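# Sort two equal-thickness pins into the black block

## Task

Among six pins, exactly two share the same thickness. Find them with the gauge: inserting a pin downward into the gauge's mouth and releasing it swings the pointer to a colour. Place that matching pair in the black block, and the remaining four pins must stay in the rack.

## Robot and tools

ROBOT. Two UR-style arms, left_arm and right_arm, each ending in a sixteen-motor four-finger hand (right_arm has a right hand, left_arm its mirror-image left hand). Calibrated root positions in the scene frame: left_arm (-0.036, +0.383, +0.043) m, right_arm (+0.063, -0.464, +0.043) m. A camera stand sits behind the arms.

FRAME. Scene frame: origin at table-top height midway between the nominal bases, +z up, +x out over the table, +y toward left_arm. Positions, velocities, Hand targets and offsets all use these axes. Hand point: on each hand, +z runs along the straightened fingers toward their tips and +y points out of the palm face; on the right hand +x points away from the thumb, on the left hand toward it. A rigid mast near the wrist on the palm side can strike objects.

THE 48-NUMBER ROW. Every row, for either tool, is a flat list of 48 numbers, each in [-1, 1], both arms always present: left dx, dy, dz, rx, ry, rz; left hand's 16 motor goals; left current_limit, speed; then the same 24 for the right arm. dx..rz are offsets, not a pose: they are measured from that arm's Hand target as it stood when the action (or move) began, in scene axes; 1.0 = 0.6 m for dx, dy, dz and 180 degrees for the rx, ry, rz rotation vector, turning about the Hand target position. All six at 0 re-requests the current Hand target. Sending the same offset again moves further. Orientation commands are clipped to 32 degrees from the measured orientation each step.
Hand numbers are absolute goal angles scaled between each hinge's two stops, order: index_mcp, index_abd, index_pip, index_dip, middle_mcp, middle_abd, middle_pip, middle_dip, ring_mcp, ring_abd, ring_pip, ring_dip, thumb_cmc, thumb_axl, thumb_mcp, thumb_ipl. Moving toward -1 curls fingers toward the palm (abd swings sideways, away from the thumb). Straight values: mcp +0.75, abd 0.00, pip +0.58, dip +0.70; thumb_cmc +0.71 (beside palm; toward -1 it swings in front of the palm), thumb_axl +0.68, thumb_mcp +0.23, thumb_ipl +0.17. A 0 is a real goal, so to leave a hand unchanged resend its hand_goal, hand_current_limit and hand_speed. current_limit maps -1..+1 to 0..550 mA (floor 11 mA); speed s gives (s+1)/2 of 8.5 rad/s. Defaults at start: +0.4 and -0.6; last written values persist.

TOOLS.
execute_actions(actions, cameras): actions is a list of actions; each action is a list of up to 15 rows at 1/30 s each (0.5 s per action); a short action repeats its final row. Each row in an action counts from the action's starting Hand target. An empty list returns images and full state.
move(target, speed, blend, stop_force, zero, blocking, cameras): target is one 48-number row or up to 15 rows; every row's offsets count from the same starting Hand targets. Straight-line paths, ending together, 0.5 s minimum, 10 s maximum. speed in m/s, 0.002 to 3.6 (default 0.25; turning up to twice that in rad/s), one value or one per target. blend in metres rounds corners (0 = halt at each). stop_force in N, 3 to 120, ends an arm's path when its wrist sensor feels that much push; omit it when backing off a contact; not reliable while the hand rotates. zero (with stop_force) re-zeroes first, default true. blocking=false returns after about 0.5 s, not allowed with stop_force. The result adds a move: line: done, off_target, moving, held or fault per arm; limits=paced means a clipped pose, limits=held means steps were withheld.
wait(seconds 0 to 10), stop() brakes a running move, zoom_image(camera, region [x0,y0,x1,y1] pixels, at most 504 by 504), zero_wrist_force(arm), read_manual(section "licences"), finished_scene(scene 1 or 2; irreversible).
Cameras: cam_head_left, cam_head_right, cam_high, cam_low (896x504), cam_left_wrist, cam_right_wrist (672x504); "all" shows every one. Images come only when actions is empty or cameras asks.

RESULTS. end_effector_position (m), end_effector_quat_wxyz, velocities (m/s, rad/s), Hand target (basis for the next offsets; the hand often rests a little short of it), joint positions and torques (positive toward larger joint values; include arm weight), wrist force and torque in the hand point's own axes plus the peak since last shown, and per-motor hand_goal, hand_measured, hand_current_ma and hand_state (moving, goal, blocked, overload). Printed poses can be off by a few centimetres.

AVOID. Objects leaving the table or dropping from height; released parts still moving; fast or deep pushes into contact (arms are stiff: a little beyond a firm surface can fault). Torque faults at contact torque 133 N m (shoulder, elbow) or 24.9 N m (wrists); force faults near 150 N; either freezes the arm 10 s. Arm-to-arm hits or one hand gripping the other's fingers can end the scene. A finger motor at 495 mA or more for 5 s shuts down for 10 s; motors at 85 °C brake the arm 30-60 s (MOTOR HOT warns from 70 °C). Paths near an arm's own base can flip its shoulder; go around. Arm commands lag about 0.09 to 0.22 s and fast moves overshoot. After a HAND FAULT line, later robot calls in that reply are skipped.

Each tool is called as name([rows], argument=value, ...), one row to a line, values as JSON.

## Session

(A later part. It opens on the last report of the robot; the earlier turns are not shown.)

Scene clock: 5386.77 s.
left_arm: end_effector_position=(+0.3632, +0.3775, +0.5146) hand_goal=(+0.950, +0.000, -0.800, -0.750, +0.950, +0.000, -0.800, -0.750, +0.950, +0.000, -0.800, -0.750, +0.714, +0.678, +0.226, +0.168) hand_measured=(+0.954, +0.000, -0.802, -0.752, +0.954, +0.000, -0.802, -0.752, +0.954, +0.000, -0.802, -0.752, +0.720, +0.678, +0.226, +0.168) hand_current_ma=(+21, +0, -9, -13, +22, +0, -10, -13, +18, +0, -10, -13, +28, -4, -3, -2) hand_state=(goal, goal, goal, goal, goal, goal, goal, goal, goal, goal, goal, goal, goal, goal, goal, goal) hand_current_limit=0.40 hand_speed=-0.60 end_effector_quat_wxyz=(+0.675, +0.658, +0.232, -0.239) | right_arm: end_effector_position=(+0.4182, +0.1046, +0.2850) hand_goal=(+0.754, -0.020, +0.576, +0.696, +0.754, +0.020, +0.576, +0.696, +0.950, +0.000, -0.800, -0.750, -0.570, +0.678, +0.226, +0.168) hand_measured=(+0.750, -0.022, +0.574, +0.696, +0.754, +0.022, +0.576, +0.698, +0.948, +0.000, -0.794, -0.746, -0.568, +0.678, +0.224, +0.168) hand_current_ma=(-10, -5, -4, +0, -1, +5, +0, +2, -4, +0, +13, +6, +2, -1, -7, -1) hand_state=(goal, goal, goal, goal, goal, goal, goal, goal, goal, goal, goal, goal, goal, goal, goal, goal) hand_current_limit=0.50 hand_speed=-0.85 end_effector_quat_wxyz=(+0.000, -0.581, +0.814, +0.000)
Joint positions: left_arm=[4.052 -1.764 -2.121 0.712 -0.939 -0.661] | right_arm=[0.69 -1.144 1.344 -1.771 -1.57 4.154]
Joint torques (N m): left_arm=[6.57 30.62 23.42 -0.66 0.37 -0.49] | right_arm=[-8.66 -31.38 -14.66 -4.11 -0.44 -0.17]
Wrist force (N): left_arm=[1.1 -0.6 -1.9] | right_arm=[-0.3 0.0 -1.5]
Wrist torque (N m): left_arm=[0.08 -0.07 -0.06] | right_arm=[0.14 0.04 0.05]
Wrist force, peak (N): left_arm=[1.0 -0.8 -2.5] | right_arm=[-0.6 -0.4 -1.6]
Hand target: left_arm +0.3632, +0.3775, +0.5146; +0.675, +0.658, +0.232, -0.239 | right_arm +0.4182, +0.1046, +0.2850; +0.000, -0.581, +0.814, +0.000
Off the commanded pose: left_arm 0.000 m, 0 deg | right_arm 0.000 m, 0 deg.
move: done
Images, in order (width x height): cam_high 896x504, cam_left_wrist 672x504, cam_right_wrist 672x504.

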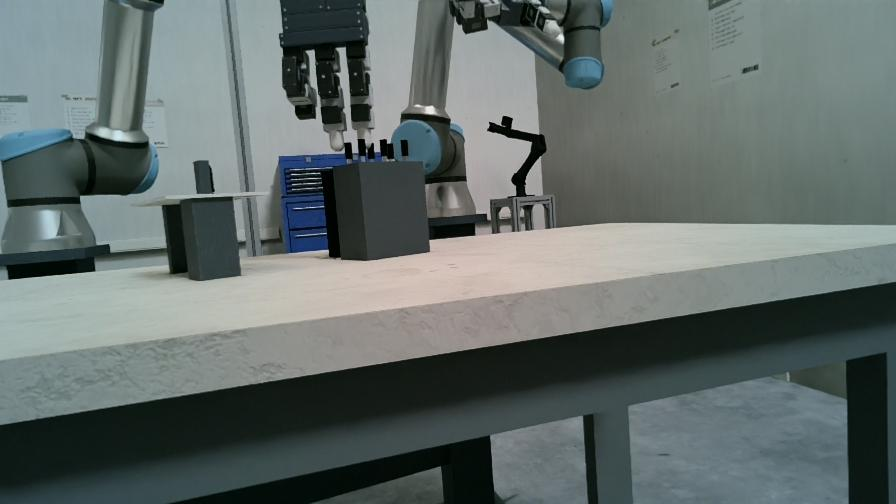

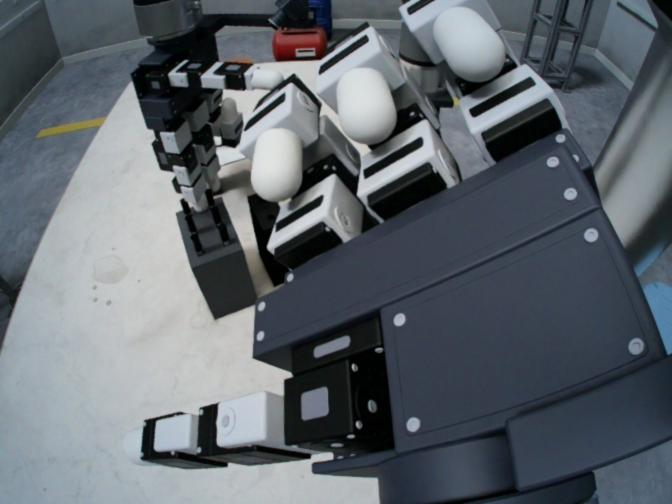

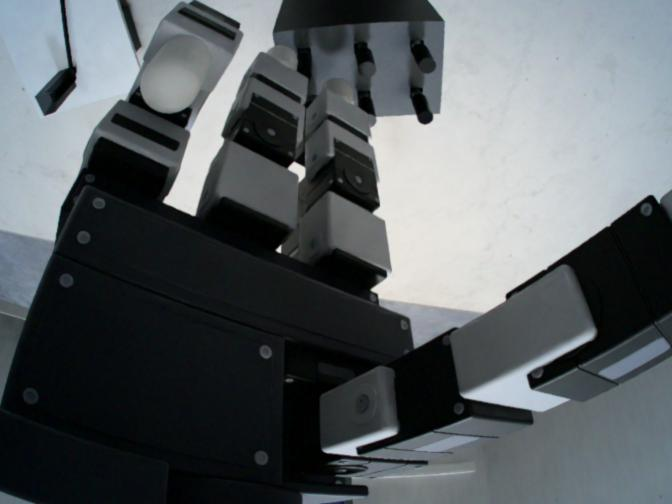

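move(target=[0,0,0,0,0,0, 0.95,0,-0.8,-0.75, 0.95,0,-0.8,-0.75, 0.95,0,-0.8,-0.75, 0.714,0.678,0.226,0.168, 0.4,-0.6, 0.0013,-0.0042,0,0,0,0, 0.754,-0.02,0.576,0.696, 0.754,0.02,0.576,0.696, 0.95,0,-0.8,-0.75, -0.571,0.678,0.226,0.168, 0.5,-0.85], speed=0.03, cameras=["cam_left_wrist","cam_right_wrist","cam_high"])

zoom_image(camera="cam_high", region=[330, 110, 380, 160])

zoom_image(camera="cam_left_wrist", region=[170, 180, 230, 240])

zoom_image(camera="cam_right_wrist", region=[280, 40, 350, 110])

Scene clock: 5405.63 s.
left_arm: end_effector_position=(+0.3632, +0.3775, +0.5146) hand_goal=(+0.950, +0.000, -0.800, -0.750, +0.950, +0.000, -0.800, -0.750, +0.950, +0.000, -0.800, -0.750, +0.714, +0.678, +0.226, +0.168) hand_measured=(+0.954, +0.000, -0.802, -0.752, +0.954, +0.000, -0.802, -0.752, +0.954, +0.000, -0.802, -0.752, +0.720, +0.678, +0.226, +0.168) hand_current_ma=(+21, +0, -9, -13, +22, +0, -10, -13, +18, +0, -10, -13, +28, -4, -3, -2) hand_state=(goal, goal, goal, goal, goal, goal, goal, goal, goal, goal, goal, goal, goal, goal, goal, goal) hand_current_limit=0.40 hand_speed=-0.60 end_effector_quat_wxyz=(+0.675, +0.658, +0.232, -0.239) | right_arm: end_effector_position=(+0.4190, +0.1022, +0.2850) hand_goal=(+0.754, -0.020, +0.576, +0.696, +0.754, +0.020, +0.576, +0.696, +0.950, +0.000, -0.800, -0.750, -0.570, +0.678, +0.226, +0.168) hand_measured=(+0.750, -0.022, +0.574, +0.696, +0.754, +0.022, +0.576, +0.698, +0.948, +0.000, -0.794, -0.746, -0.568, +0.678, +0.224, +0.168) hand_current_ma=(-10, -5, -4, +0, -1, +5, +0, +2, -4, +0, +13, +6, +2, -1, -7, -1) hand_state=(goal, goal, goal, goal, goal, goal, goal, goal, goal, goal, goal, goal, goal, goal, goal, goal) hand_current_limit=0.50 hand_speed=-0.85 end_effector_quat_wxyz=(+0.000, -0.581, +0.814, +0.000)
Joint positions: left_arm=[4.052 -1.764 -2.121 0.712 -0.939 -0.661] | right_arm=[0.687 -1.148 1.349 -1.772 -1.57 4.151]
Joint torques (N m): left_arm=[7.07 30.17 23.5 -0.7 0.16 -0.52] | right_arm=[-10.16 -46.76 -15.32 -3.96 0.22 -1.28]
Wrist force (N): left_arm=[1.1 -0.7 -2.0] | right_arm=[-0.9 -0.3 -1.3]
Wrist torque (N m): left_arm=[0.08 -0.07 -0.06] | right_arm=[0.10 0.12 0.00]
Wrist force, peak (N): left_arm=[1.2 -0.8 -2.4] | right_arm=[-0.8 -0.5 -1.5]
Hand target: left_arm +0.3632, +0.3775, +0.5146; +0.675, +0.658, +0.232, -0.239 | right_arm +0.4190, +0.1021, +0.2850; +0.000, -0.581, +0.814, +0.000
Off the commanded pose: left_arm 0.000 m, 0 deg | right_arm 0.000 m, 0 deg.
move: done
Images, in order (width x height): cam_high 896x504, cam_left_wrist 672x504, cam_right_wrist 672x504.

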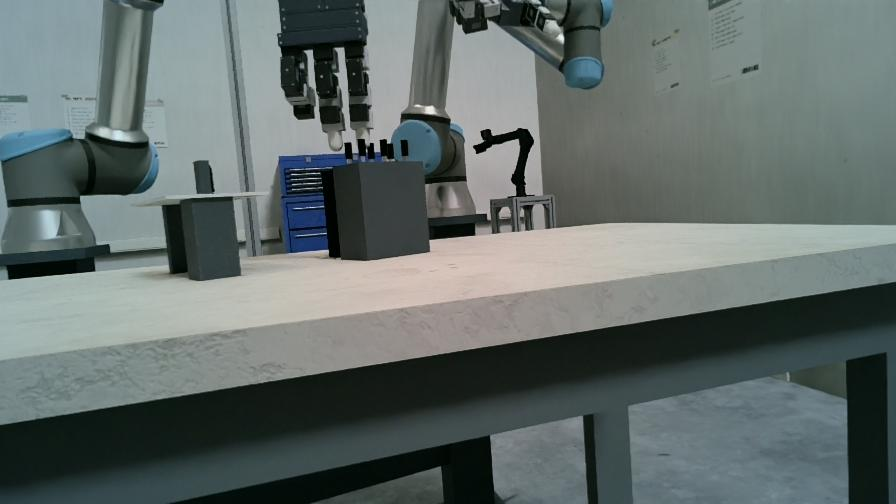

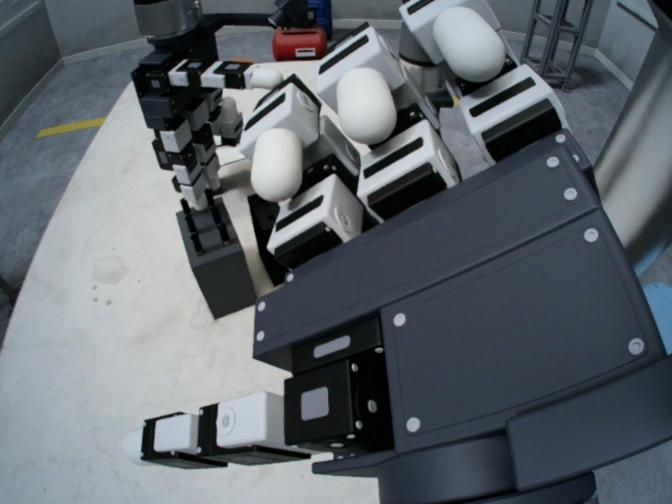

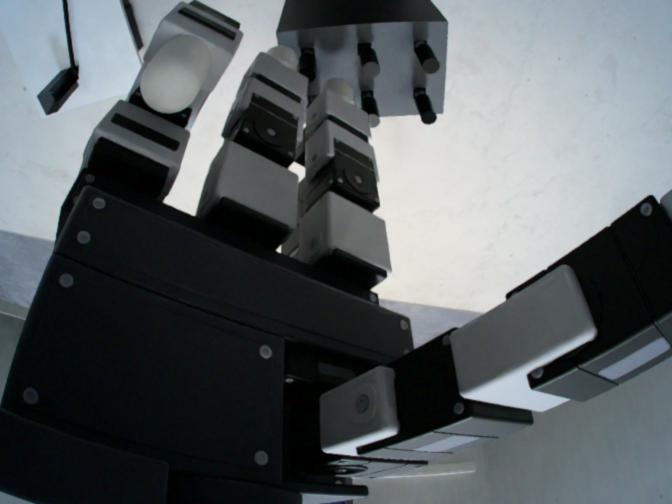

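Scaled by 10.080.

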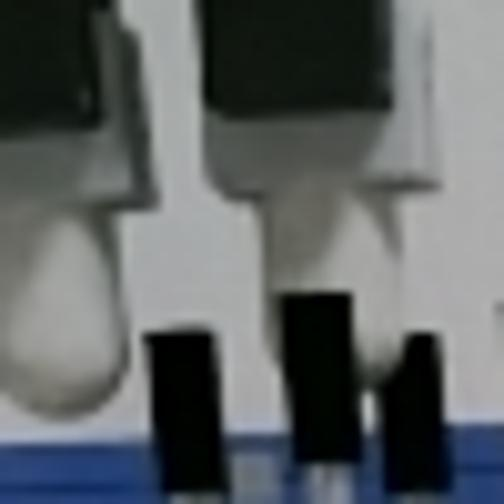

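Scaled by 8.400 from the camera's 672x504 image, which has a finer 960x720 frame.

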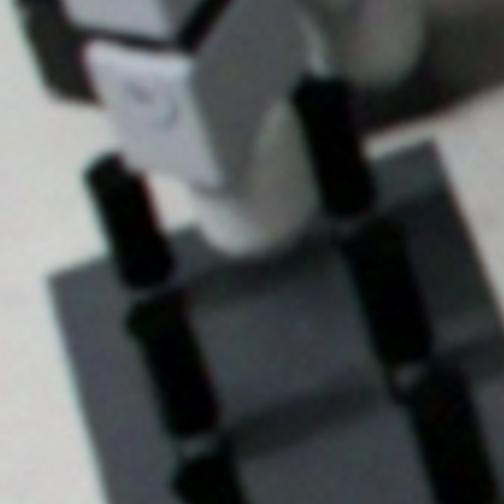

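Scaled by 7.200 from the camera's 672x504 image, which has a finer 960x720 frame.

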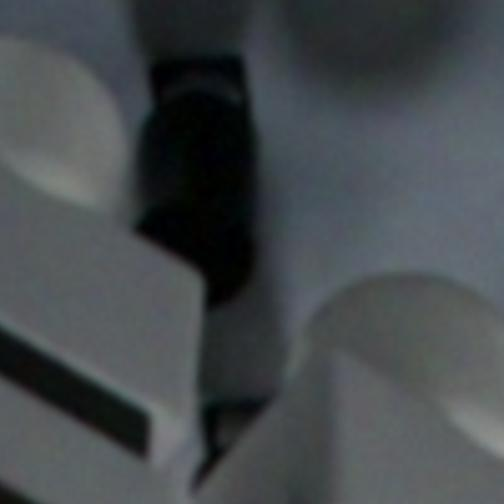

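move([
  [0,0,0,0,0,0, 0.95,0,-0.8,-0.75, 0.95,0,-0.8,-0.75, 0.95,0,-0.8,-0.75, 0.714,0.678,0.226,0.168, 0.4,-0.6, 0.0008,-0.0025,0,0,0,0, 0.754,-0.04,0.576,0.696, 0.754,0.04,0.576,0.696, 0.95,0,-0.8,-0.75, -0.571,0.678,0.226,0.168, 0.5,-0.85],
  [0,0,0,0,0,0, 0.95,0,-0.8,-0.75, 0.95,0,-0.8,-0.75, 0.95,0,-0.8,-0.75, 0.714,0.678,0.226,0.168, 0.4,-0.6, 0.0008,-0.0025,-0.033,0,0,0, 0.754,-0.04,0.576,0.696, 0.754,0.04,0.576,0.696, 0.95,0,-0.8,-0.75, -0.571,0.678,0.226,0.168, 0.5,-0.85],
], speed=[0.02,0.015], stop_force=3, cameras=["cam_left_wrist","cam_right_wrist","cam_high"])

zoom_image(camera="cam_high", region=[330, 120, 380, 170])

zoom_image(camera="cam_left_wrist", region=[170, 180, 230, 240])

Scene clock: 5416.77 s.
left_arm: end_effector_position=(+0.3632, +0.3775, +0.5146) hand_goal=(+0.950, +0.000, -0.800, -0.750, +0.950, +0.000, -0.800, -0.750, +0.950, +0.000, -0.800, -0.750, +0.714, +0.678, +0.226, +0.168) hand_measured=(+0.954, +0.000, -0.802, -0.752, +0.954, +0.000, -0.802, -0.752, +0.954, +0.000, -0.802, -0.752, +0.720, +0.678, +0.226, +0.168) hand_current_ma=(+21, +0, -9, -13, +22, +0, -10, -13, +18, +0, -10, -13, +28, -4, -3, -2) hand_state=(goal, goal, goal, goal, goal, goal, goal, goal, goal, goal, goal, goal, goal, goal, goal, goal) hand_current_limit=0.40 hand_speed=-0.60 end_effector_quat_wxyz=(+0.675, +0.658, +0.232, -0.239) | right_arm: end_effector_position=(+0.4195, +0.1006, +0.2662) hand_goal=(+0.754, -0.040, +0.576, +0.696, +0.754, +0.040, +0.576, +0.696, +0.950, +0.000, -0.800, -0.750, -0.570, +0.678, +0.226, +0.168) hand_measured=(+0.750, -0.038, +0.574, +0.696, +0.752, +0.044, +0.576, +0.696, +0.948, +0.000, -0.794, -0.746, -0.568, +0.678, +0.224, +0.168) hand_current_ma=(-10, +4, -4, +0, -2, +6, +0, +0, -4, +0, +13, +6, +2, -1, -7, -1) hand_state=(goal, goal, goal, goal, goal, goal, goal, goal, goal, goal, goal, goal, goal, goal, goal, goal) hand_current_limit=0.50 hand_speed=-0.85 end_effector_quat_wxyz=(+0.000, -0.581, +0.814, +0.000)
Joint positions: left_arm=[4.052 -1.764 -2.121 0.712 -0.939 -0.661] | right_arm=[0.684 -1.14 1.387 -1.818 -1.57 4.148]
Joint torques (N m): left_arm=[6.71 29.77 22.57 -0.54 0.3 -0.57] | right_arm=[-9.97 -45.67 -26.04 -1.05 -1.18 -1.38]
Wrist force (N): left_arm=[1.0 -0.7 -2.1] | right_arm=[-0.3 -0.1 -3.5]
Wrist torque (N m): left_arm=[0.08 -0.06 -0.06] | right_arm=[0.30 0.11 0.03]
Wrist force, peak (N): left_arm=[1.1 -1.1 -2.4] | right_arm=[-0.3 0.0 -8.0]
Hand target: left_arm +0.3632, +0.3775, +0.5146; +0.675, +0.658, +0.232, -0.239 | right_arm +0.4195, +0.1006, +0.2662; +0.000, -0.581, +0.814, +0.000 (not the last commanded pose)
Off the commanded pose: left_arm 0.000 m, 0 deg | right_arm 0.001 m, 0 deg.
move: contact (right_arm); path passed 1 of 2 targets
Images, in order (width x height): cam_high 896x504, cam_left_wrist 672x504, cam_right_wrist 672x504.

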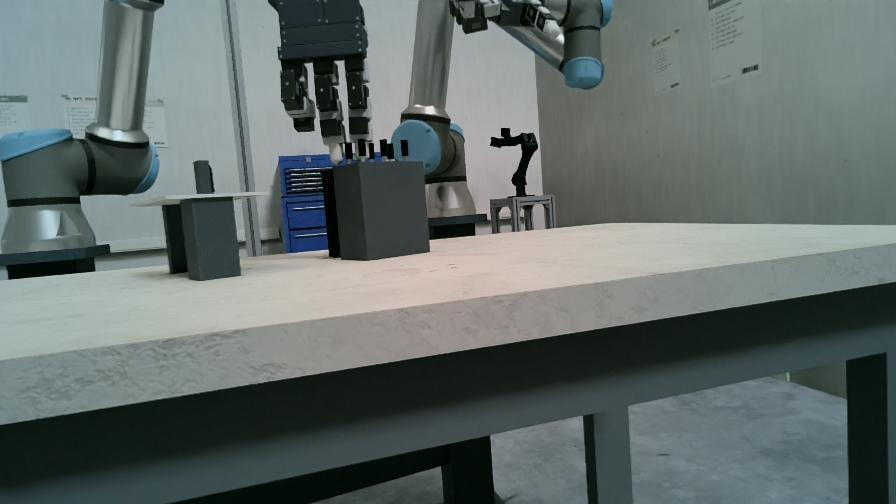

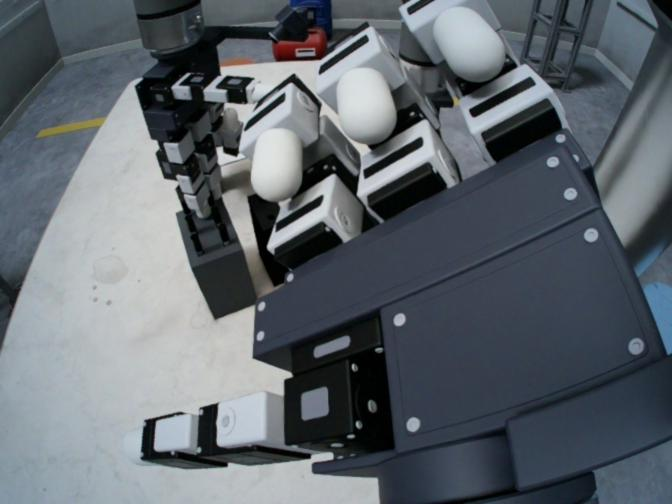

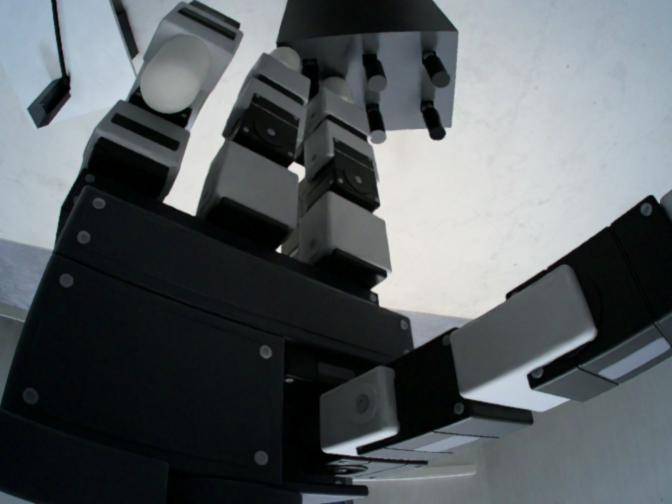

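Scaled by 10.080.

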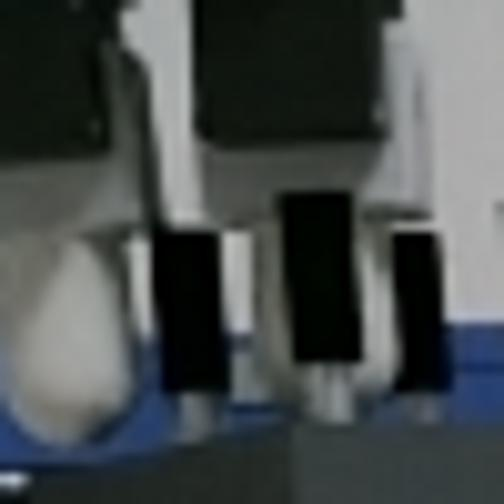

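Scaled by 8.400 from the camera's 672x504 image, which has a finer 960x720 frame.

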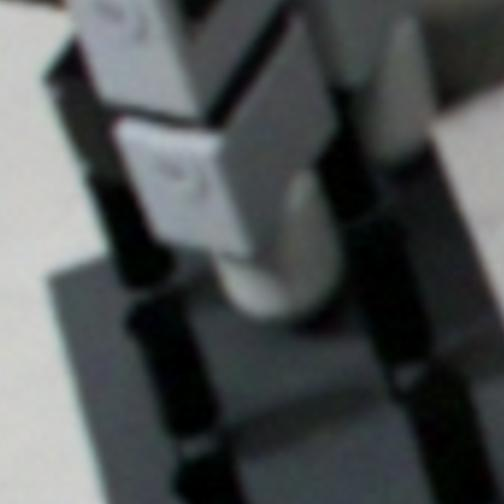

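move(target=[0,0,0,0,0,0, 0.95,0,-0.8,-0.75, 0.95,0,-0.8,-0.75, 0.95,0,-0.8,-0.75, 0.714,0.678,0.226,0.168, 0.4,-0.6, 0,0,0.0012,0,0,0, 0.754,-0.04,0.576,0.696, 0.754,0.04,0.576,0.696, 0.95,0,-0.8,-0.75, -0.571,0.678,0.226,0.168, 0.5,-0.85], speed=0.02)

move(target=[0,0,0,0,0,0, 0.95,0,-0.8,-0.75, 0.95,0,-0.8,-0.75, 0.95,0,-0.8,-0.75, 0.714,0.678,0.226,0.168, 0.4,-0.6, 0,0,0,0,0,0, 0.754,-0.3,0.576,0.696, 0.754,0.3,0.576,0.696, 0.95,0,-0.8,-0.75, -0.571,0.678,0.226,0.168, 0.65,-0.95], speed=0.02)

wait(seconds=1)

move([
  [0,0,0,0,0,0, 0.95,0,-0.8,-0.75, 0.95,0,-0.8,-0.75, 0.95,0,-0.8,-0.75, 0.714,0.678,0.226,0.168, 0.4,-0.6, 0,0,0.05,0,0,0, 0.754,-0.3,0.576,0.696, 0.754,0.3,0.576,0.696, 0.95,0,-0.8,-0.75, -0.571,0.678,0.226,0.168, 0.65,-0.95],
  [0,0,0,0,0,0, 0.95,0,-0.8,-0.75, 0.95,0,-0.8,-0.75, 0.95,0,-0.8,-0.75, 0.714,0.678,0.226,0.168, 0.4,-0.6, 0,0,0.105,0,0,0, 0.754,-0.3,0.576,0.696, 0.754,0.3,0.576,0.696, 0.95,0,-0.8,-0.75, -0.571,0.678,0.226,0.168, 0.65,-0.95],
], speed=[0.015,0.05], blend=[0.004,0], cameras=["cam_left_wrist","cam_right_wrist","cam_high"])

zoom_image(camera="cam_right_wrist", region=[295, 15, 330, 60])

zoom_image(camera="cam_high", region=[320, 90, 390, 160])

Scene clock: 5432.27 s.
left_arm: end_effector_position=(+0.3632, +0.3775, +0.5146) hand_goal=(+0.950, +0.000, -0.800, -0.750, +0.950, +0.000, -0.800, -0.750, +0.950, +0.000, -0.800, -0.750, +0.714, +0.678, +0.226, +0.168) hand_measured=(+0.954, +0.000, -0.802, -0.752, +0.954, +0.000, -0.802, -0.752, +0.954, +0.000, -0.802, -0.752, +0.720, +0.678, +0.226, +0.168) hand_current_ma=(+21, +0, -9, -13, +22, +0, -10, -13, +18, +0, -10, -13, +28, -4, -3, -2) hand_state=(goal, goal, goal, goal, goal, goal, goal, goal, goal, goal, goal, goal, goal, goal, goal, goal) hand_current_limit=0.40 hand_speed=-0.60 end_effector_quat_wxyz=(+0.675, +0.658, +0.232, -0.239) | right_arm: end_effector_position=(+0.4195, +0.1006, +0.2669) hand_goal=(+0.754, -0.040, +0.576, +0.696, +0.754, +0.040, +0.576, +0.696, +0.950, +0.000, -0.800, -0.750, -0.570, +0.678, +0.226, +0.168) hand_measured=(+0.750, -0.038, +0.574, +0.696, +0.752, +0.042, +0.576, +0.696, +0.948, +0.000, -0.794, -0.746, -0.568, +0.678, +0.224, +0.168) hand_current_ma=(-10, +4, -4, +0, -2, +5, +0, +0, -4, +0, +13, +6, +2, -1, -7, -1) hand_state=(goal, goal, goal, goal, goal, goal, goal, goal, goal, goal, goal, goal, goal, goal, goal, goal) hand_current_limit=0.50 hand_speed=-0.85 end_effector_quat_wxyz=(+0.000, -0.581, +0.814, +0.000)
Joint positions: left_arm=[4.052 -1.764 -2.121 0.712 -0.939 -0.661] | right_arm=[0.684 -1.14 1.386 -1.816 -1.57 4.148]
Joint torques (N m): left_arm=[6.63 30.5 24.05 -0.56 0.42 -0.49] | right_arm=[-5.72 -47.47 -26.19 -1.37 -1.16 -1.51]
Wrist force (N): left_arm=[1.1 -0.8 -2.0] | right_arm=[-0.7 0.1 -1.4]
Wrist torque (N m): left_arm=[0.07 -0.07 -0.06] | right_arm=[0.18 0.10 0.01]
Wrist force, peak (N): left_arm=[1.1 -0.9 -2.4] | right_arm=[-0.3 0.1 -3.8]
Hand target: left_arm +0.3632, +0.3775, +0.5146; +0.675, +0.658, +0.232, -0.239 | right_arm +0.4195, +0.1006, +0.2669; +0.000, -0.581, +0.814, +0.000
Off the commanded pose: left_arm 0.000 m, 0 deg | right_arm 0.000 m, 0 deg.
move: done

Scene clock: 5432.77 s.
left_arm: end_effector_position=(+0.3632, +0.3775, +0.5146) hand_goal=(+0.950, +0.000, -0.800, -0.750, +0.950, +0.000, -0.800, -0.750, +0.950, +0.000, -0.800, -0.750, +0.714, +0.678, +0.226, +0.168) hand_measured=(+0.954, +0.000, -0.802, -0.752, +0.954, +0.000, -0.802, -0.752, +0.954, +0.000, -0.802, -0.752, +0.720, +0.678, +0.226, +0.168) hand_current_ma=(+21, +0, -9, -13, +22, +0, -10, -13, +18, +0, -10, -13, +28, -4, -3, -2) hand_state=(goal, goal, goal, goal, goal, goal, goal, goal, goal, goal, goal, goal, goal, goal, goal, goal) hand_current_limit=0.40 hand_speed=-0.60 end_effector_quat_wxyz=(+0.675, +0.658, +0.232, -0.239) | right_arm: end_effector_position=(+0.4195, +0.1006, +0.2669) hand_goal=(+0.754, -0.300, +0.576, +0.696, +0.754, +0.300, +0.576, +0.696, +0.950, +0.000, -0.800, -0.750, -0.570, +0.678, +0.226, +0.168) hand_measured=(+0.750, -0.080, +0.574, +0.696, +0.752, +0.078, +0.576, +0.696, +0.948, +0.000, -0.794, -0.746, -0.568, +0.678, +0.224, +0.168) hand_current_ma=(-10, +162, -4, +0, -2, -168, +0, +0, -4, +0, +13, +6, +2, -1, -7, -1) hand_state=(goal, moving, goal, goal, goal, moving, goal, goal, goal, goal, goal, goal, goal, goal, goal, goal) hand_current_limit=0.65 hand_speed=-0.95 end_effector_quat_wxyz=(+0.000, -0.581, +0.814, +0.000)
Joint positions: left_arm=[4.052 -1.764 -2.121 0.712 -0.939 -0.661] | right_arm=[0.684 -1.14 1.386 -1.816 -1.57 4.148]
Joint torques (N m): left_arm=[6.31 29.73 22.81 -0.27 0.4 -0.49] | right_arm=[-5.05 -47.45 -26.27 -1.41 -1.14 -1.31]
Wrist force (N): left_arm=[0.9 -0.6 -2.1] | right_arm=[-0.9 0.3 -1.1]
Wrist torque (N m): left_arm=[0.09 -0.04 -0.08] | right_arm=[0.17 0.14 -0.01]
Wrist force, peak (N): left_arm=[1.1 -0.9 -2.3] | right_arm=[-0.8 0.1 -1.3]
Hand target: left_arm +0.3632, +0.3775, +0.5146; +0.675, +0.658, +0.232, -0.239 | right_arm +0.4195, +0.1006, +0.2669; +0.000, -0.581, +0.814, +0.000
Off the commanded pose: left_arm 0.000 m, 0 deg | right_arm 0.000 m, 0 deg.
move: done

Scene clock: 5433.77 s.
left_arm: end_effector_position=(+0.3632, +0.3775, +0.5146) hand_goal=(+0.950, +0.000, -0.800, -0.750, +0.950, +0.000, -0.800, -0.750, +0.950, +0.000, -0.800, -0.750, +0.714, +0.678, +0.226, +0.168) hand_measured=(+0.954, +0.000, -0.802, -0.752, +0.954, +0.000, -0.802, -0.752, +0.954, +0.000, -0.802, -0.752, +0.720, +0.678, +0.226, +0.168) hand_current_ma=(+21, +0, -9, -13, +22, +0, -10, -13, +18, +0, -10, -13, +28, -4, -3, -2) hand_state=(goal, goal, goal, goal, goal, goal, goal, goal, goal, goal, goal, goal, goal, goal, goal, goal) hand_current_limit=0.40 hand_speed=-0.60 end_effector_quat_wxyz=(+0.675, +0.658, +0.232, -0.239) | right_arm: end_effector_position=(+0.4195, +0.1006, +0.2669) hand_goal=(+0.754, -0.300, +0.576, +0.696, +0.754, +0.300, +0.576, +0.696, +0.950, +0.000, -0.800, -0.750, -0.570, +0.678, +0.226, +0.168) hand_measured=(+0.750, -0.086, +0.574, +0.696, +0.752, +0.082, +0.576, +0.696, +0.948, +0.000, -0.794, -0.746, -0.568, +0.678, +0.224, +0.168) hand_current_ma=(-10, +454, -4, +0, -2, -454, +0, +0, -4, +0, +13, +6, +2, -1, -7, -1) hand_state=(goal, blocked, goal, goal, goal, blocked, goal, goal, goal, goal, goal, goal, goal, goal, goal, goal) hand_current_limit=0.65 hand_speed=-0.95 end_effector_quat_wxyz=(+0.000, -0.581, +0.814, +0.000)
Joint positions: left_arm=[4.052 -1.764 -2.121 0.712 -0.939 -0.661] | right_arm=[0.684 -1.14 1.386 -1.816 -1.57 4.148]
Joint torques (N m): left_arm=[5.95 30.93 23 -0.48 0.56 -0.43] | right_arm=[-4.35 -47.2 -26.97 -1.22 -1.22 -1.37]
Wrist force (N): left_arm=[0.5 -0.7 -1.9] | right_arm=[-0.6 -0.1 -1.0]
Wrist torque (N m): left_arm=[0.07 0.01 -0.11] | right_arm=[0.12 0.09 0.02]
Wrist force, peak (N): left_arm=[1.3 -0.9 -2.3] | right_arm=[-0.6 0.2 -1.6]
Hand target: left_arm +0.3632, +0.3775, +0.5146; +0.675, +0.658, +0.232, -0.239 | right_arm +0.4195, +0.1006, +0.2669; +0.000, -0.581, +0.814, +0.000
Off the commanded pose: left_arm 0.000 m, 0 deg | right_arm 0.000 m, 0 deg.
wait: 1.00 s; at rest by 0.17 s

Scene clock: 5437.00 s.
left_arm: end_effector_position=(+0.3632, +0.3775, +0.5146) hand_goal=(+0.950, +0.000, -0.800, -0.750, +0.950, +0.000, -0.800, -0.750, +0.950, +0.000, -0.800, -0.750, +0.714, +0.678, +0.226, +0.168) hand_measured=(+0.954, +0.000, -0.802, -0.752, +0.954, +0.000, -0.802, -0.752, +0.954, +0.000, -0.802, -0.752, +0.720, +0.678, +0.226, +0.168) hand_current_ma=(+21, +0, -9, -13, +22, +0, -10, -13, +18, +0, -10, -13, +28, -4, -3, -2) hand_state=(goal, goal, goal, goal, goal, goal, goal, goal, goal, goal, goal, goal, goal, goal, goal, goal) hand_current_limit=0.40 hand_speed=-0.60 end_effector_quat_wxyz=(+0.675, +0.658, +0.232, -0.239) | right_arm: end_effector_position=(+0.4195, +0.1006, +0.3298) hand_goal=(+0.754, -0.300, +0.576, +0.696, +0.754, +0.300, +0.576, +0.696, +0.950, +0.000, -0.800, -0.750, -0.570, +0.678, +0.226, +0.168) hand_measured=(+0.750, -0.086, +0.574, +0.696, +0.752, +0.082, +0.576, +0.696, +0.948, +0.000, -0.794, -0.746, -0.568, +0.678, +0.224, +0.168) hand_current_ma=(-10, +454, -4, +0, -2, -454, +0, +0, -4, +0, +13, +6, +2, -1, -7, -1) hand_state=(goal, blocked, goal, goal, goal, blocked, goal, goal, goal, goal, goal, goal, goal, goal, goal, goal) hand_current_limit=0.65 hand_speed=-0.95 end_effector_quat_wxyz=(+0.000, -0.581, +0.814, +0.000)
Joint positions: left_arm=[4.052 -1.764 -2.121 0.712 -0.939 -0.661] | right_arm=[0.684 -1.166 1.26 -1.665 -1.57 4.148]
Joint torques (N m): left_arm=[7.2 30.44 22.85 -0.26 0.43 -0.4] | right_arm=[-10.21 -46.85 -27.13 -1.52 -0.49 0.31]
Wrist force (N): left_arm=[0.9 -0.8 -2.0] | right_arm=[-0.4 -0.1 -1.1]
Wrist torque (N m): left_arm=[0.06 -0.04 -0.08] | right_arm=[0.10 0.04 0.03]
Wrist force, peak (N): left_arm=[1.1 -0.7 -2.4] | right_arm=[-0.7 -0.4 -1.6]
Hand target: left_arm +0.3632, +0.3775, +0.5146; +0.675, +0.658, +0.232, -0.239 | right_arm +0.4195, +0.1006, +0.3299; +0.000, -0.581, +0.814, +0.000
Off the commanded pose: left_arm 0.000 m, 0 deg | right_arm 0.000 m, 0 deg.
move: done
Images, in order (width x height): cam_high 896x504, cam_left_wrist 672x504, cam_right_wrist 672x504.

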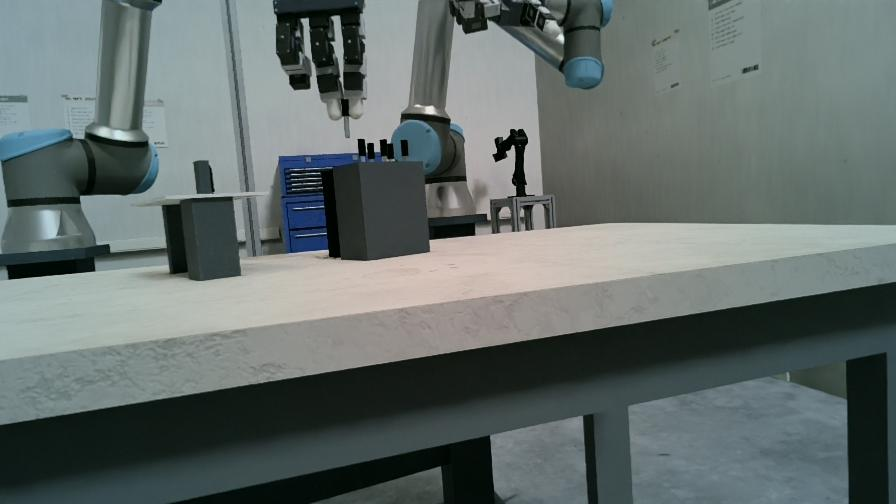

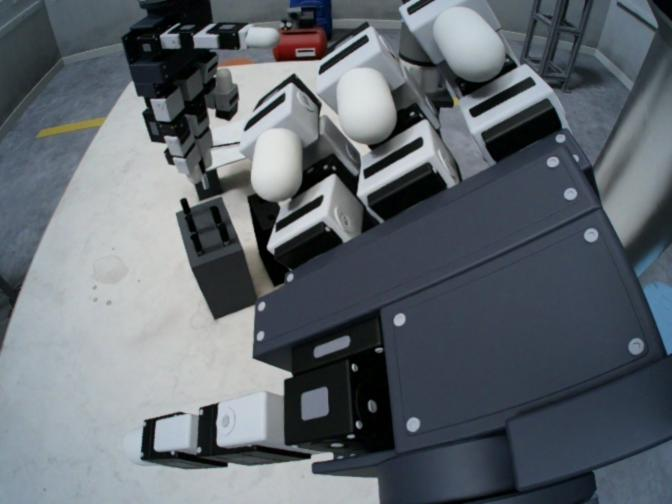

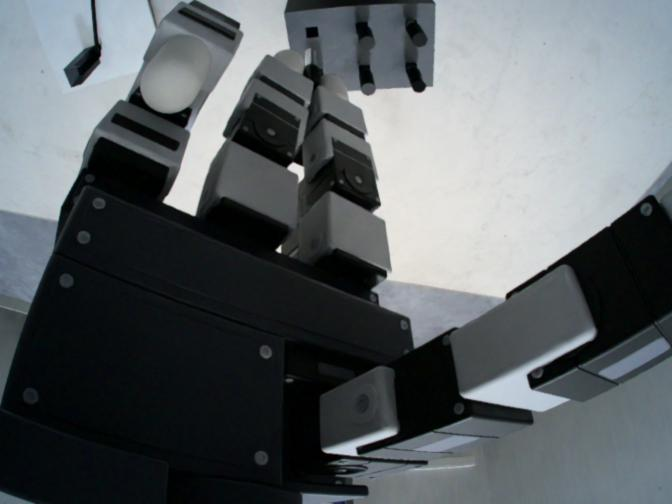

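Scaled by 11.200 from the camera's 672x504 image, which has a finer 960x720 frame.

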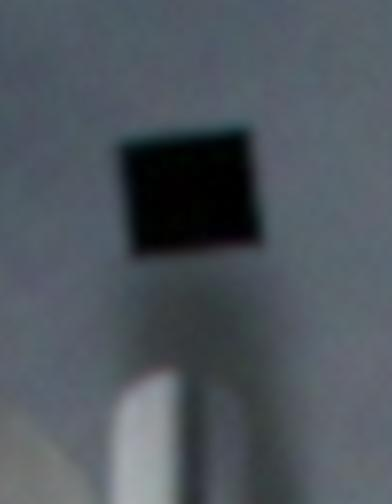

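Scaled by 7.200.

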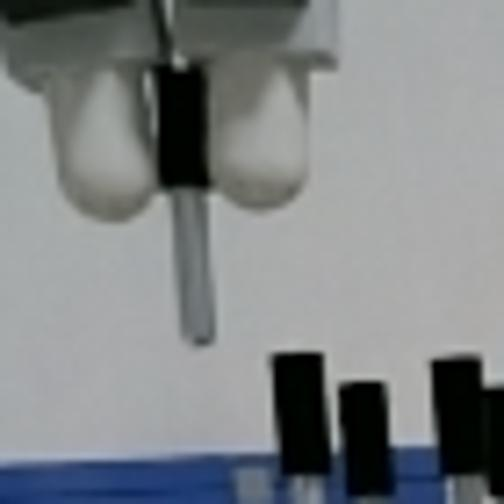

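zoom_image(camera="cam_right_wrist", region=[300, 45, 322, 73])

zoom_image(camera="cam_high", region=[335, 95, 360, 145])

Scaled by 18.000 from the camera's 672x504 image, which has a finer 960x720 frame.

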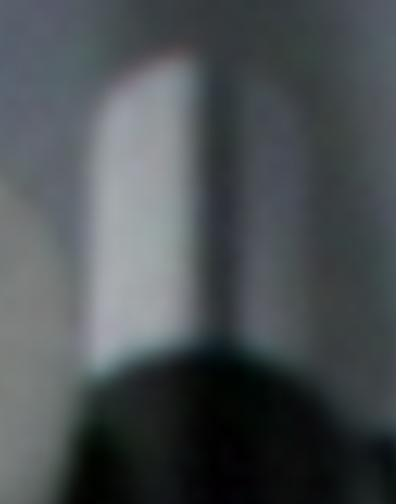

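Scaled by 10.080.

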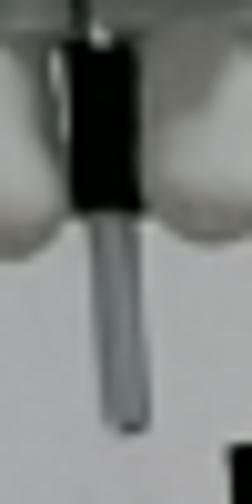

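move(target=[0,0,0,0,0,0, 0.95,0,-0.8,-0.75, 0.95,0,-0.8,-0.75, 0.95,0,-0.8,-0.75, 0.714,0.678,0.226,0.168, 0.4,-0.6, 0,0,-0.049,0,0,0, 0.754,-0.3,0.576,0.696, 0.754,0.3,0.576,0.696, 0.95,0,-0.8,-0.75, -0.571,0.678,0.226,0.168, 0.65,-0.95], speed=0.04, cameras=["cam_left_wrist","cam_right_wrist"])

zoom_image(camera="cam_right_wrist", region=[280, 10, 350, 80])

zoom_image(camera="cam_left_wrist", region=[170, 180, 230, 240])

Scene clock: 5450.10 s.
left_arm: end_effector_position=(+0.3632, +0.3775, +0.5146) hand_goal=(+0.950, +0.000, -0.800, -0.750, +0.950, +0.000, -0.800, -0.750, +0.950, +0.000, -0.800, -0.750, +0.714, +0.678, +0.226, +0.168) hand_measured=(+0.954, +0.000, -0.802, -0.752, +0.954, +0.000, -0.802, -0.752, +0.954, +0.000, -0.802, -0.752, +0.720, +0.678, +0.226, +0.168) hand_current_ma=(+21, +0, -9, -13, +22, +0, -10, -13, +18, +0, -10, -13, +28, -4, -3, -2) hand_state=(goal, goal, goal, goal, goal, goal, goal, goal, goal, goal, goal, goal, goal, goal, goal, goal) hand_current_limit=0.40 hand_speed=-0.60 end_effector_quat_wxyz=(+0.675, +0.658, +0.232, -0.239) | right_arm: end_effector_position=(+0.4195, +0.1005, +0.3006) hand_goal=(+0.754, -0.300, +0.576, +0.696, +0.754, +0.300, +0.576, +0.696, +0.950, +0.000, -0.800, -0.750, -0.570, +0.678, +0.226, +0.168) hand_measured=(+0.750, -0.086, +0.574, +0.696, +0.752, +0.082, +0.576, +0.696, +0.948, +0.000, -0.794, -0.746, -0.568, +0.678, +0.224, +0.168) hand_current_ma=(-10, +454, -4, +0, -2, -454, +0, +0, -4, +0, +13, +6, +2, -1, -7, -1) hand_state=(goal, blocked, goal, goal, goal, blocked, goal, goal, goal, goal, goal, goal, goal, goal, goal, goal) hand_current_limit=0.65 hand_speed=-0.95 end_effector_quat_wxyz=(+0.000, -0.581, +0.814, +0.000)
Joint positions: left_arm=[4.052 -1.764 -2.121 0.712 -0.939 -0.661] | right_arm=[0.684 -1.157 1.322 -1.736 -1.57 4.148]
Joint torques (N m): left_arm=[6.6 29.69 23.44 -0.28 0.44 -0.29] | right_arm=[-0.04 -30.23 -15.21 -4 -0.07 -0.78]
Wrist force (N): left_arm=[1.0 -0.8 -1.9] | right_arm=[-0.1 -0.2 -1.0]
Wrist torque (N m): left_arm=[0.06 -0.05 -0.07] | right_arm=[0.07 0.01 0.06]
Wrist force, peak (N): left_arm=[1.0 -1.0 -2.4] | right_arm=[-0.3 -0.1 -1.7]
Hand target: left_arm +0.3632, +0.3775, +0.5146; +0.675, +0.658, +0.232, -0.239 | right_arm +0.4195, +0.1006, +0.3005; +0.000, -0.581, +0.814, +0.000
Off the commanded pose: left_arm 0.000 m, 0 deg | right_arm 0.000 m, 0 deg.
move: done
Images, in order (width x height): cam_left_wrist 672x504, cam_right_wrist 672x504.

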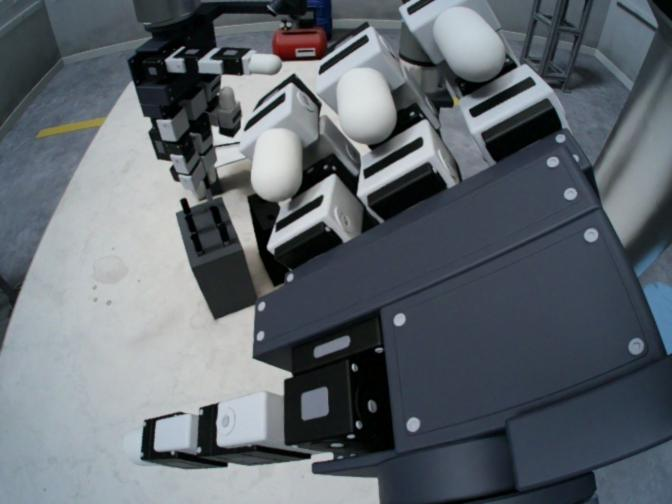

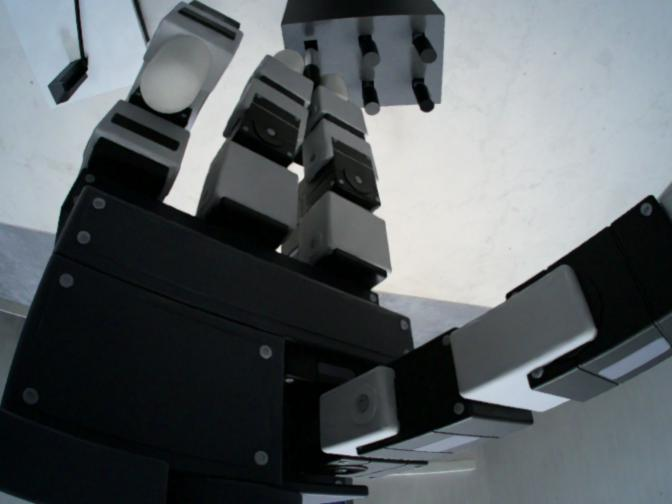

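Scaled by 7.200 from the camera's 672x504 image, which has a finer 960x720 frame.

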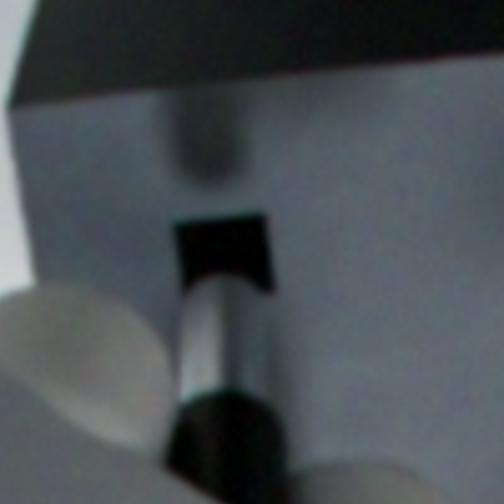

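Scaled by 8.400 from the camera's 672x504 image, which has a finer 960x720 frame.

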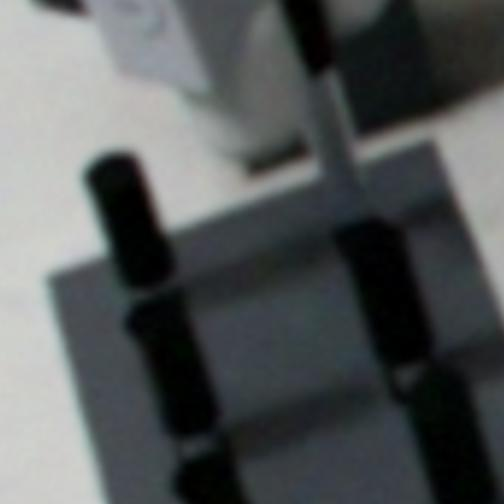

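move(target=[0,0,0,0,0,0, 0.95,0,-0.8,-0.75, 0.95,0,-0.8,-0.75, 0.95,0,-0.8,-0.75, 0.714,0.678,0.226,0.168, 0.4,-0.6, 0,0,-0.056,0,0,0, 0.754,-0.3,0.576,0.696, 0.754,0.3,0.576,0.696, 0.95,0,-0.8,-0.75, -0.571,0.678,0.226,0.168, 0.65,-0.95], speed=0.01, stop_force=4)

Scene clock: 5458.97 s.
left_arm: end_effector_position=(+0.3632, +0.3775, +0.5146) hand_goal=(+0.950, +0.000, -0.800, -0.750, +0.950, +0.000, -0.800, -0.750, +0.950, +0.000, -0.800, -0.750, +0.714, +0.678, +0.226, +0.168) hand_measured=(+0.954, +0.000, -0.802, -0.752, +0.954, +0.000, -0.802, -0.752, +0.954, +0.000, -0.802, -0.752, +0.720, +0.678, +0.226, +0.168) hand_current_ma=(+21, +0, -9, -13, +22, +0, -10, -13, +18, +0, -10, -13, +28, -4, -3, -2) hand_state=(goal, goal, goal, goal, goal, goal, goal, goal, goal, goal, goal, goal, goal, goal, goal, goal) hand_current_limit=0.40 hand_speed=-0.60 end_effector_quat_wxyz=(+0.675, +0.658, +0.232, -0.239) | right_arm: end_effector_position=(+0.4195, +0.1006, +0.2669) hand_goal=(+0.754, -0.300, +0.576, +0.696, +0.754, +0.300, +0.576, +0.696, +0.950, +0.000, -0.800, -0.750, -0.570, +0.678, +0.226, +0.168) hand_measured=(+0.750, -0.086, +0.574, +0.696, +0.752, +0.082, +0.576, +0.696, +0.948, +0.000, -0.794, -0.746, -0.568, +0.678, +0.224, +0.168) hand_current_ma=(-10, +454, -4, +0, -2, -454, +0, +0, -4, +0, +13, +6, +2, -1, -7, -1) hand_state=(goal, blocked, goal, goal, goal, blocked, goal, goal, goal, goal, goal, goal, goal, goal, goal, goal) hand_current_limit=0.65 hand_speed=-0.95 end_effector_quat_wxyz=(+0.000, -0.581, +0.814, +0.000)
Joint positions: left_arm=[4.052 -1.764 -2.121 0.712 -0.939 -0.661] | right_arm=[0.684 -1.14 1.386 -1.816 -1.57 4.148]
Joint torques (N m): left_arm=[6.3 29.63 23.68 -0.14 0.68 -0.45] | right_arm=[6.64 -30.59 -14.43 -3.92 0.01 0.31]
Wrist force (N): left_arm=[1.3 -0.9 -2.0] | right_arm=[-0.5 -0.2 -1.0]
Wrist torque (N m): left_arm=[0.06 -0.09 -0.04] | right_arm=[0.11 0.08 0.01]
Wrist force, peak (N): left_arm=[1.1 -0.6 -2.5] | right_arm=[-0.6 -0.3 -1.6]
Hand target: left_arm +0.3632, +0.3775, +0.5146; +0.675, +0.658, +0.232, -0.239 | right_arm +0.4195, +0.1006, +0.2669; +0.000, -0.581, +0.814, +0.000
Off the commanded pose: left_arm 0.000 m, 0 deg | right_arm 0.000 m, 0 deg.
move: done


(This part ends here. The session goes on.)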